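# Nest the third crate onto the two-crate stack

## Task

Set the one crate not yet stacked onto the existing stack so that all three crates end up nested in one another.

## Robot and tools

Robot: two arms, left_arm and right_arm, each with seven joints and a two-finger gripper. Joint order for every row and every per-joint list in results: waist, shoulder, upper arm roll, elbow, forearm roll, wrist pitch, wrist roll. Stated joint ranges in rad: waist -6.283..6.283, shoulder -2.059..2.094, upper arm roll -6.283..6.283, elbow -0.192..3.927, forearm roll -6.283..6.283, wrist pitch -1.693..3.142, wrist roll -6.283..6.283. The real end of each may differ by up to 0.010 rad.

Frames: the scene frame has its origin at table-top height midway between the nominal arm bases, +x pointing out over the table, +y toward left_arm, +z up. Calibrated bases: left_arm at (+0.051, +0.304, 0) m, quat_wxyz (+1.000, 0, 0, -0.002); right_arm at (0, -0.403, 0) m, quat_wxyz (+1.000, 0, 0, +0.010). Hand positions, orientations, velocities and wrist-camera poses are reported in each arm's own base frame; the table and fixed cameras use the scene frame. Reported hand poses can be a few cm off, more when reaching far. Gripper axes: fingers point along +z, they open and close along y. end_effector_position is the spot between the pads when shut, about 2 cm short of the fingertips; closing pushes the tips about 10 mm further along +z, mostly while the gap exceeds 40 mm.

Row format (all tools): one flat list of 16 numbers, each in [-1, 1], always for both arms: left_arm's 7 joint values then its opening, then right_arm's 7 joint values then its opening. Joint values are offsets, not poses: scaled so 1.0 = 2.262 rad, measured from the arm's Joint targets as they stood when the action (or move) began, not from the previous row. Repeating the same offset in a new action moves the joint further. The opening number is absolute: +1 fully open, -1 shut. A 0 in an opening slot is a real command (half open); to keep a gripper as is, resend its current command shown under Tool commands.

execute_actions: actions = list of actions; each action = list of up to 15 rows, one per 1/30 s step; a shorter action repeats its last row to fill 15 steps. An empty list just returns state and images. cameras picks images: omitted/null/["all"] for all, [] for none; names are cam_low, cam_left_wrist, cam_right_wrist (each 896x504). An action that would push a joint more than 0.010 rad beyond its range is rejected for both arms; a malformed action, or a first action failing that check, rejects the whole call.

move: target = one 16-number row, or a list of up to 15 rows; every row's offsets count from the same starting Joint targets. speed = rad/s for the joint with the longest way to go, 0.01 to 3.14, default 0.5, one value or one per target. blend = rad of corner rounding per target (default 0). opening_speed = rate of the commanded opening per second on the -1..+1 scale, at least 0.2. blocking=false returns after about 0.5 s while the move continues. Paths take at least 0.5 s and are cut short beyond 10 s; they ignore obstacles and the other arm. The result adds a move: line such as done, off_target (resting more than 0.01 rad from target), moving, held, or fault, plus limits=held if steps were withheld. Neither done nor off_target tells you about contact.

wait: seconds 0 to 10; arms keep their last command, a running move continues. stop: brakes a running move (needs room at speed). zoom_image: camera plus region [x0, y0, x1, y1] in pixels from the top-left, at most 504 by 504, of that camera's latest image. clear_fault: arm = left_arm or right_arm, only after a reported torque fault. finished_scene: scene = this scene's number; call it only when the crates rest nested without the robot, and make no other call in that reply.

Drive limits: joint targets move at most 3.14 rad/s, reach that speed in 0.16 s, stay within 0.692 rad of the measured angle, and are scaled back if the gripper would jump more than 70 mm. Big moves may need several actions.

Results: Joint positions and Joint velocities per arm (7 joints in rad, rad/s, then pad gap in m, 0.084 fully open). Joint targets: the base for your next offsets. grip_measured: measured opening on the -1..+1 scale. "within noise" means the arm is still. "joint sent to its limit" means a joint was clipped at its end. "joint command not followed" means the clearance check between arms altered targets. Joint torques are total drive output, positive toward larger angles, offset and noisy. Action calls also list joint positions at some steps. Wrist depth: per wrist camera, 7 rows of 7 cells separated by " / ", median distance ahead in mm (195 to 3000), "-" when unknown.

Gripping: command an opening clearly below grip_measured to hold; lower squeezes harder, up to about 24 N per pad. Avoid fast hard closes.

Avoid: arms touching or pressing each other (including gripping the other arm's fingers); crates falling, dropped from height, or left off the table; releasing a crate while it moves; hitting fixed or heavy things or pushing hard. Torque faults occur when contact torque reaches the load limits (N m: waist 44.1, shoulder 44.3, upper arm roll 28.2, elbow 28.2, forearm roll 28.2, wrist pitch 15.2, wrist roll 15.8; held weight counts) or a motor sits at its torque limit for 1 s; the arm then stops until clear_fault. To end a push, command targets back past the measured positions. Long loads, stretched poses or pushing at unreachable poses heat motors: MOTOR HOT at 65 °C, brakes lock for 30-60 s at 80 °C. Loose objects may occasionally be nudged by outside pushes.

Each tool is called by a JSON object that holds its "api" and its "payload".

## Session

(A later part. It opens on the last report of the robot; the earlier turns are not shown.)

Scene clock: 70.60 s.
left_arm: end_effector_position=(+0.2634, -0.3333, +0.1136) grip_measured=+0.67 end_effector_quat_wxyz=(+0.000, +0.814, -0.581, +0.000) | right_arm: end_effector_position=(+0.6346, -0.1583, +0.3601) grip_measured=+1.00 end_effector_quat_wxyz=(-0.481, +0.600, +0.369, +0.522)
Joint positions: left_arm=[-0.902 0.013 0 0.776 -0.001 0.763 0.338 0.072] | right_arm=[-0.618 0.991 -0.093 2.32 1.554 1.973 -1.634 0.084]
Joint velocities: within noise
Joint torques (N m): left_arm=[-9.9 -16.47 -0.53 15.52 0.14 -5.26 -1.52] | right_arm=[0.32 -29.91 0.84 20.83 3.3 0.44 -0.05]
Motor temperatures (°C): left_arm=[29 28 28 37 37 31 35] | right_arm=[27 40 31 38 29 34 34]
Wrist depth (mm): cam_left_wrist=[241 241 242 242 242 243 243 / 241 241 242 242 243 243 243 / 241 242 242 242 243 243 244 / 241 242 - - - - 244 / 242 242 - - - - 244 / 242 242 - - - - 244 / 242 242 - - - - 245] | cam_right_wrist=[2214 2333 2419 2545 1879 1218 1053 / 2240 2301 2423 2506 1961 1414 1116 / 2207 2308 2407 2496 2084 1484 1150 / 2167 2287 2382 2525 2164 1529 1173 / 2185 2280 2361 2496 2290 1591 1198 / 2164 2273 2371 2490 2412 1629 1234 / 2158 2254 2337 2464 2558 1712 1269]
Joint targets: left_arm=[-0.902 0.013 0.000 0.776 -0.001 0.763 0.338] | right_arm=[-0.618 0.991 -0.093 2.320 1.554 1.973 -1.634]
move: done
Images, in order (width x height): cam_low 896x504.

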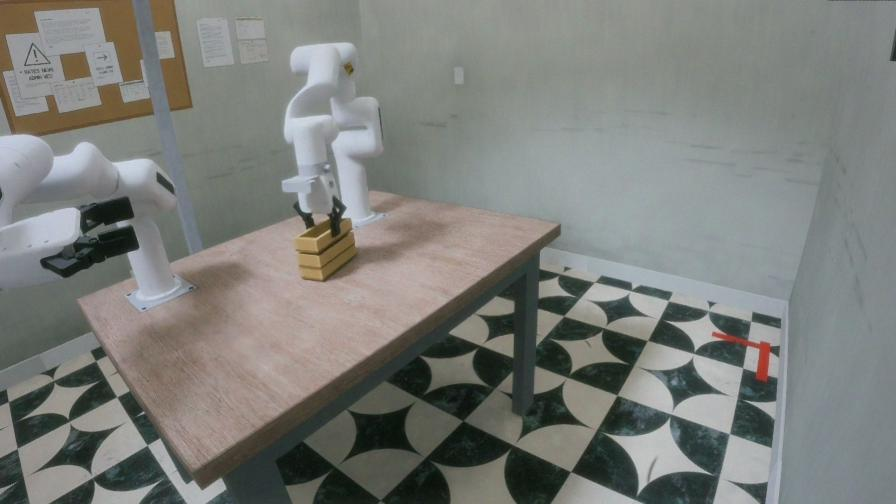

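{"api": "move", "payload": {"target": [0,0.0041,0,-0.0024,0,-0.0065,0,-0.6,0,0,0,0,0,0,0,1], "speed": 0.03, "cameras": ["cam_low","cam_left_wrist"]}}

{"api": "zoom_image", "payload": {"camera": "cam_low", "region": [285, 210, 365, 290]}}

Scene clock: 73.73 s.
left_arm: end_effector_position=(+0.2633, -0.3332, +0.1088) grip_measured=+0.67 end_effector_quat_wxyz=(+0.000, +0.814, -0.581, +0.000) | right_arm: end_effector_position=(+0.6346, -0.1583, +0.3601) grip_measured=+1.00 end_effector_quat_wxyz=(-0.481, +0.600, +0.369, +0.522)
Joint positions: left_arm=[-0.902 0.023 0 0.77 -0.001 0.748 0.338 0.072] | right_arm=[-0.618 0.991 -0.093 2.32 1.554 1.973 -1.634 0.084]
Joint velocities: within noise
Joint torques (N m): left_arm=[-9.41 -17.02 -0.51 15.22 0.24 -5.3 -1.48] | right_arm=[0.08 -29.96 0.78 20.69 3.35 0.43 -0.01]
Motor temperatures (°C): left_arm=[29 28 28 37 37 31 35] | right_arm=[27 40 31 38 29 34 34]
Wrist depth (mm): cam_left_wrist=[236 236 237 237 238 238 238 / 236 237 237 237 238 238 239 / 237 237 237 238 238 238 239 / 237 237 - - - - 239 / 237 237 - - - - 239 / 237 237 - - - - 239 / 237 238 - - - - 239] | cam_right_wrist=[2259 2314 2405 2471 1897 1213 1056 / 2218 2293 2377 2508 1940 1416 1115 / 2208 2297 2407 2528 2081 1478 1147 / 2191 2281 2367 2490 2160 1535 1173 / 2178 2282 2372 2472 2341 1595 1205 / 2159 2251 2340 2474 2394 1650 1244 / 2124 2275 2350 2467 2567 1693 1272]
Joint targets: left_arm=[-0.902 0.023 0.000 0.770 -0.001 0.748 0.338] | right_arm=[-0.618 0.991 -0.093 2.320 1.554 1.973 -1.634]
move: done
Images, in order (width x height): cam_low 896x504, cam_left_wrist 896x504.

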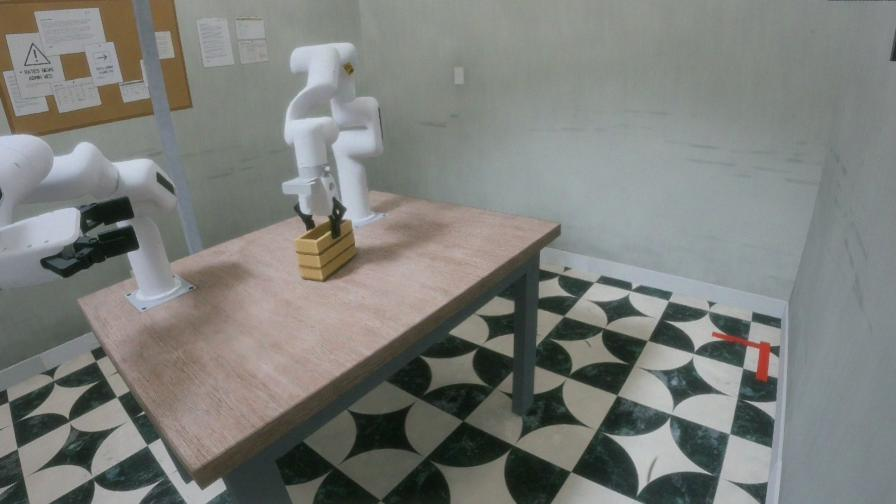

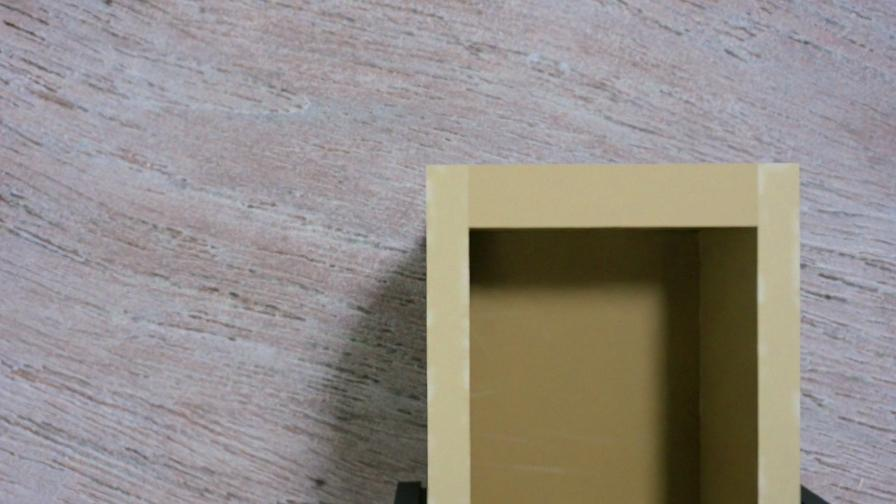

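Scaled by 6.300 from the camera's 896x504 image, which has a finer 1280x720 frame.

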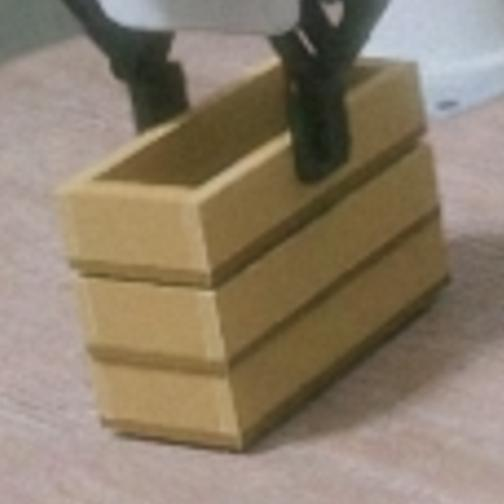

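{"api": "move", "payload": {"target": [0,0.0025,0,-0.0014,0,-0.0039,0,-0.6,0,0,0,0,0,0,0,1], "speed": 0.03, "cameras": ["cam_low","cam_left_wrist"]}}

{"api": "zoom_image", "payload": {"camera": "cam_low", "region": [285, 210, 365, 290]}}

Scene clock: 75.43 s.
left_arm: end_effector_position=(+0.2632, -0.3331, +0.1059) grip_measured=+0.67 end_effector_quat_wxyz=(+0.000, +0.814, -0.581, +0.000) | right_arm: end_effector_position=(+0.6346, -0.1583, +0.3601) grip_measured=+1.00 end_effector_quat_wxyz=(-0.481, +0.600, +0.369, +0.522)
Joint positions: left_arm=[-0.902 0.028 0 0.767 -0.001 0.739 0.338 0.072] | right_arm=[-0.618 0.991 -0.093 2.32 1.554 1.973 -1.634 0.084]
Joint velocities: within noise
Joint torques (N m): left_arm=[-9.26 -16.85 -0.45 15.29 0.15 -5.13 -1.44] | right_arm=[0.16 -29.84 0.7 20.82 3.37 0.45 -0.02]
Motor temperatures (°C): left_arm=[29 28 28 37 37 31 35] | right_arm=[27 40 31 38 29 34 34]
Wrist depth (mm): cam_left_wrist=[233 233 234 234 235 235 235 / 233 234 234 234 234 235 236 / 234 234 234 235 235 236 236 / 234 234 - - - - 236 / 234 234 - - - - 236 / 234 235 - - - - 236 / 234 235 - - - - 237] | cam_right_wrist=[2212 2317 2451 2517 1895 1222 1053 / 2204 2313 2425 2522 1960 1411 1121 / 2211 2286 2438 2492 2089 1480 1147 / 2200 2285 2405 2508 2177 1521 1167 / 2181 2255 2399 2458 2292 1601 1211 / 2199 2276 2381 2471 2400 1639 1240 / 2139 2276 2336 2454 2536 1709 1264]
Joint targets: left_arm=[-0.902 0.028 0.000 0.767 -0.001 0.739 0.338] | right_arm=[-0.618 0.991 -0.093 2.320 1.554 1.973 -1.634]
move: done
Images, in order (width x height): cam_low 896x504, cam_left_wrist 896x504.

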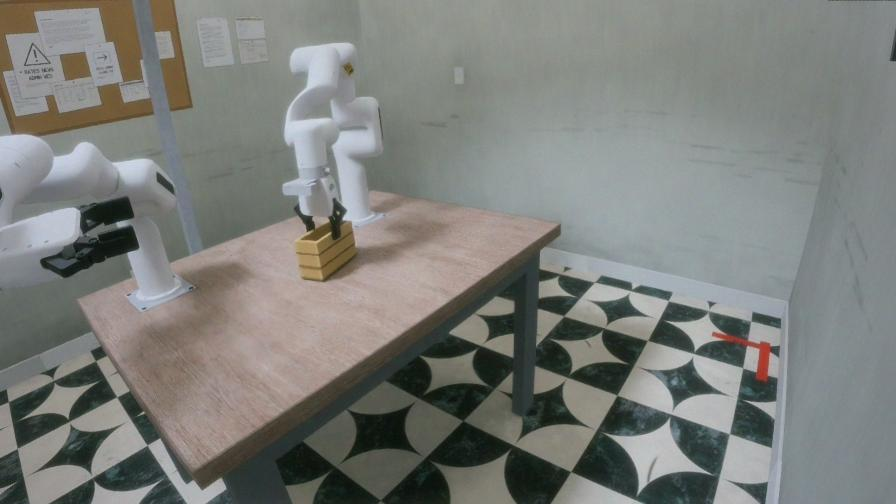

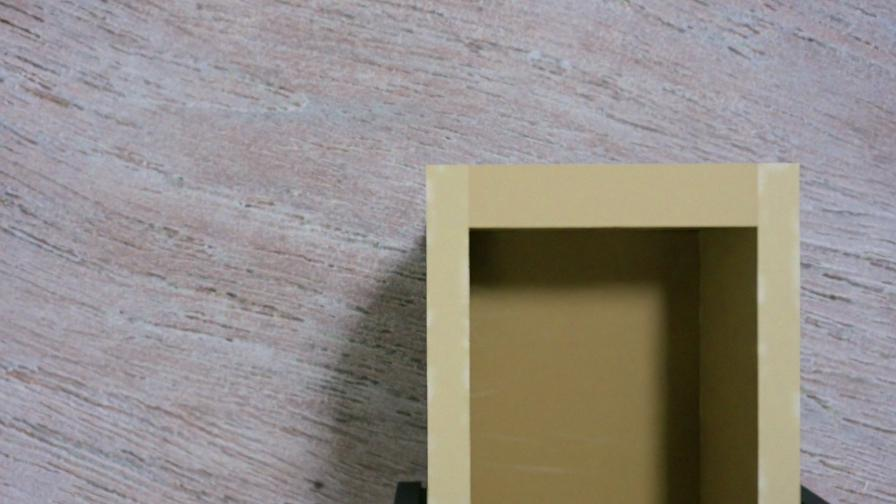

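Scaled by 6.300 from the camera's 896x504 image, which has a finer 1280x720 frame.

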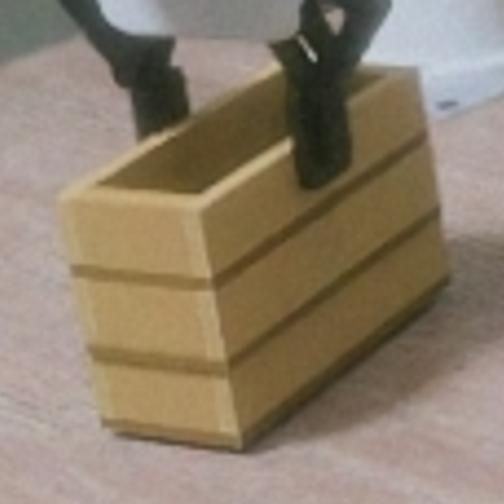

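{"api": "move", "payload": {"target": [0,0.001,0,-0.0006,0,-0.0016,0,-0.6,0,0,0,0,0,0,0,1], "speed": 0.03, "cameras": ["cam_left_wrist"]}}

{"api": "move", "payload": {"target": [0,0,0,0,0,0,0,1,0,0,0,0,0,0,0,1], "opening_speed": 0.8, "cameras": ["cam_left_wrist","cam_low"]}}

{"api": "zoom_image", "payload": {"camera": "cam_low", "region": [285, 210, 365, 290]}}

Scene clock: 76.93 s.
left_arm: end_effector_position=(+0.2633, -0.3331, +0.1048) grip_measured=+0.67 end_effector_quat_wxyz=(+0.000, +0.814, -0.581, +0.000) | right_arm: end_effector_position=(+0.6346, -0.1583, +0.3601) grip_measured=+1.00 end_effector_quat_wxyz=(-0.481, +0.600, +0.369, +0.522)
Joint positions: left_arm=[-0.902 0.03 0 0.766 -0.001 0.736 0.338 0.072] | right_arm=[-0.618 0.991 -0.093 2.32 1.554 1.973 -1.634 0.084]
Joint velocities: within noise
Joint torques (N m): left_arm=[-8.98 -7.58 -0.4 9.47 0.1 -5.12 -1.45] | right_arm=[0.16 -30.01 0.78 20.79 3.47 0.44 -0.02]
Motor temperatures (°C): left_arm=[29 28 28 37 37 31 35] | right_arm=[27 40 31 38 29 34 34]
Wrist depth (mm): cam_left_wrist=[232 233 233 234 234 234 235 / 233 233 234 234 234 235 235 / 233 233 234 234 234 235 235 / 233 233 - - - - 235 / 233 234 - - - - 236 / 233 234 - - - - 236 / 234 234 - - - - 236] | cam_right_wrist=[2215 2313 2441 2516 1898 1215 1053 / 2231 2303 2390 2495 1976 1418 1114 / 2187 2259 2380 2508 2070 1468 1141 / 2185 2276 2370 2539 2152 1537 1171 / 2166 2281 2349 2492 2299 1584 1207 / 2176 2254 2361 2458 2409 1648 1238 / 2154 2248 2336 2465 2542 1711 1273]
Joint targets: left_arm=[-0.902 0.031 0.000 0.766 -0.001 0.735 0.338] | right_arm=[-0.618 0.991 -0.093 2.320 1.554 1.973 -1.634]
move: done
Images, in order (width x height): cam_left_wrist 896x504.

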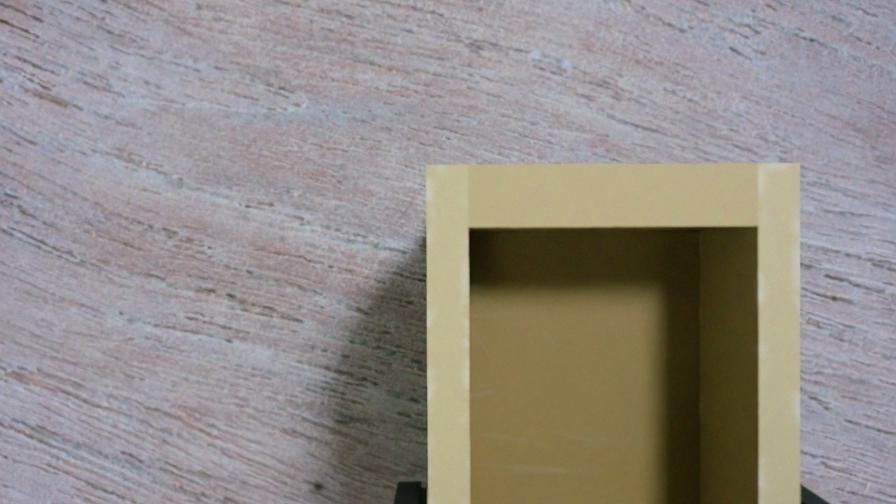

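Scene clock: 79.27 s.
left_arm: end_effector_position=(+0.2632, -0.3330, +0.1046) grip_measured=+1.00 end_effector_quat_wxyz=(+0.000, +0.814, -0.581, +0.000) | right_arm: end_effector_position=(+0.6346, -0.1583, +0.3601) grip_measured=+1.00 end_effector_quat_wxyz=(-0.481, +0.600, +0.369, +0.522)
Joint positions: left_arm=[-0.902 0.031 0 0.766 -0.001 0.735 0.338 0.084] | right_arm=[-0.618 0.991 -0.093 2.32 1.554 1.973 -1.634 0.084]
Joint velocities: within noise
Joint torques (N m): left_arm=[-8.73 -31.54 -0.43 21.39 0.29 -0.66 -1.34] | right_arm=[0.18 -30 0.7 20.76 3.43 0.4 -0.03]
Motor temperatures (°C): left_arm=[29 28 28 36 37 31 35] | right_arm=[27 40 31 38 29 34 34]
Wrist depth (mm): cam_left_wrist=[232 232 233 233 233 234 234 / 232 233 233 233 234 234 234 / 232 233 233 233 233 234 234 / 232 233 - - - - 235 / 233 233 - - - - 235 / 233 233 - - - - 235 / 233 234 - - - - 235] | cam_right_wrist=[2248 2306 2428 2536 1885 1212 1056 / 2245 2318 2398 2538 1969 1414 1118 / 2189 2315 2350 2517 2097 1492 1151 / 2187 2276 2413 2472 2177 1528 1172 / 2177 2288 2387 2477 2310 1589 1215 / 2163 2272 2372 2459 2392 1630 1239 / 2151 2240 2335 2469 2524 1705 1271]
Joint targets: left_arm=[-0.902 0.031 0.000 0.766 -0.001 0.735 0.338] | right_arm=[-0.618 0.991 -0.093 2.320 1.554 1.973 -1.634]
move: done
Images, in order (width x height): cam_low 896x504, cam_left_wrist 896x504.

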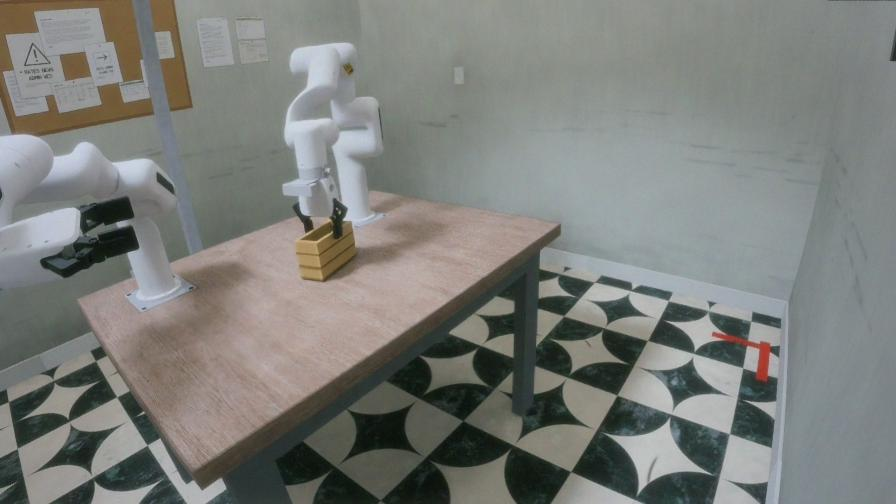

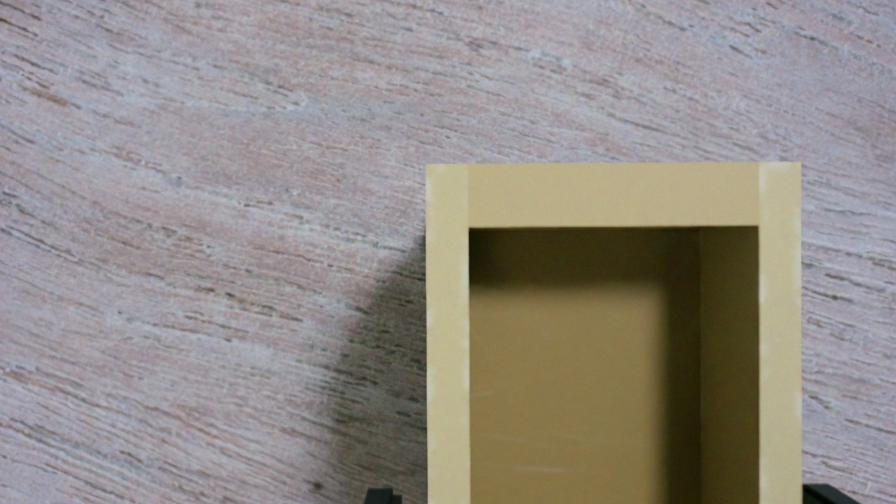

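Scaled by 6.300 from the camera's 896x504 image, which has a finer 1280x720 frame.

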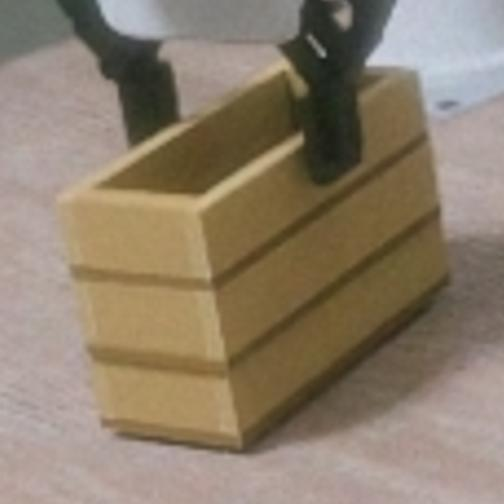

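{"api": "move", "payload": {"target": [0,-0.0262,0,0.0153,0,0.0415,0,1,0,0,0,0,0,0,0,1], "speed": 0.2, "cameras": ["cam_low"]}}

{"api": "finished_scene", "payload": {"scene": 1}}

Scene clock: 81.77 s.
left_arm: end_effector_position=(+0.2634, -0.3333, +0.1355) grip_measured=+1.00 end_effector_quat_wxyz=(+0.000, +0.814, -0.581, +0.000) | right_arm: end_effector_position=(+0.6346, -0.1583, +0.3601) grip_measured=+1.00 end_effector_quat_wxyz=(-0.481, +0.600, +0.369, +0.522)
Joint positions: left_arm=[-0.902 -0.028 0 0.8 -0.001 0.829 0.338 0.084] | right_arm=[-0.618 0.991 -0.093 2.32 1.554 1.973 -1.634 0.084]
Joint velocities: within noise
Joint torques (N m): left_arm=[-8.59 -30.51 -0.31 22.51 0.24 -0.43 -1.22] | right_arm=[0.16 -29.71 0.79 20.86 3.46 0.44 0.03]
Motor temperatures (°C): left_arm=[29 28 28 37 37 31 35] | right_arm=[27 40 31 38 29 34 34]
Wrist depth (mm): cam_left_wrist=[262 263 263 264 264 264 265 / 263 263 264 264 264 265 265 / 263 263 264 264 264 265 265 / 263 263 264 - - 265 266 / 263 264 264 - - 266 266 / 263 263 264 - - 266 266 / 264 264 264 - - 266 266] | cam_right_wrist=[2207 2326 2412 2497 1892 1219 1057 / 2219 2304 2426 2555 1967 1415 1116 / 2196 2321 2389 2497 2080 1483 1152 / 2188 2300 2400 2471 2169 1525 1176 / 2194 2280 2397 2466 2305 1586 1217 / 2162 2266 2354 2460 2389 1646 1240 / 2121 2285 2356 2444 2481 1702 1268]
Joint targets: left_arm=[-0.902 -0.029 0.000 0.800 -0.001 0.829 0.338] | right_arm=[-0.618 0.991 -0.093 2.320 1.554 1.973 -1.634]
move: done
Images, in order (width x height): cam_low 896x504.

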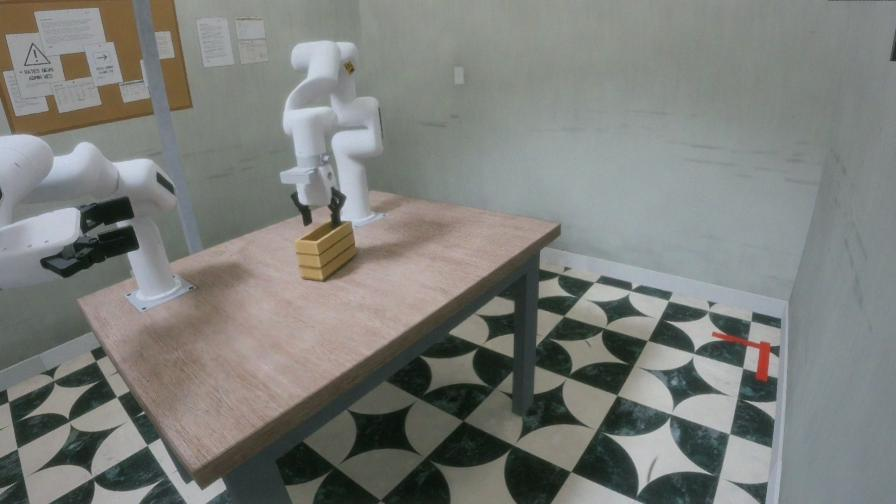

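The scene is finished: the task was done.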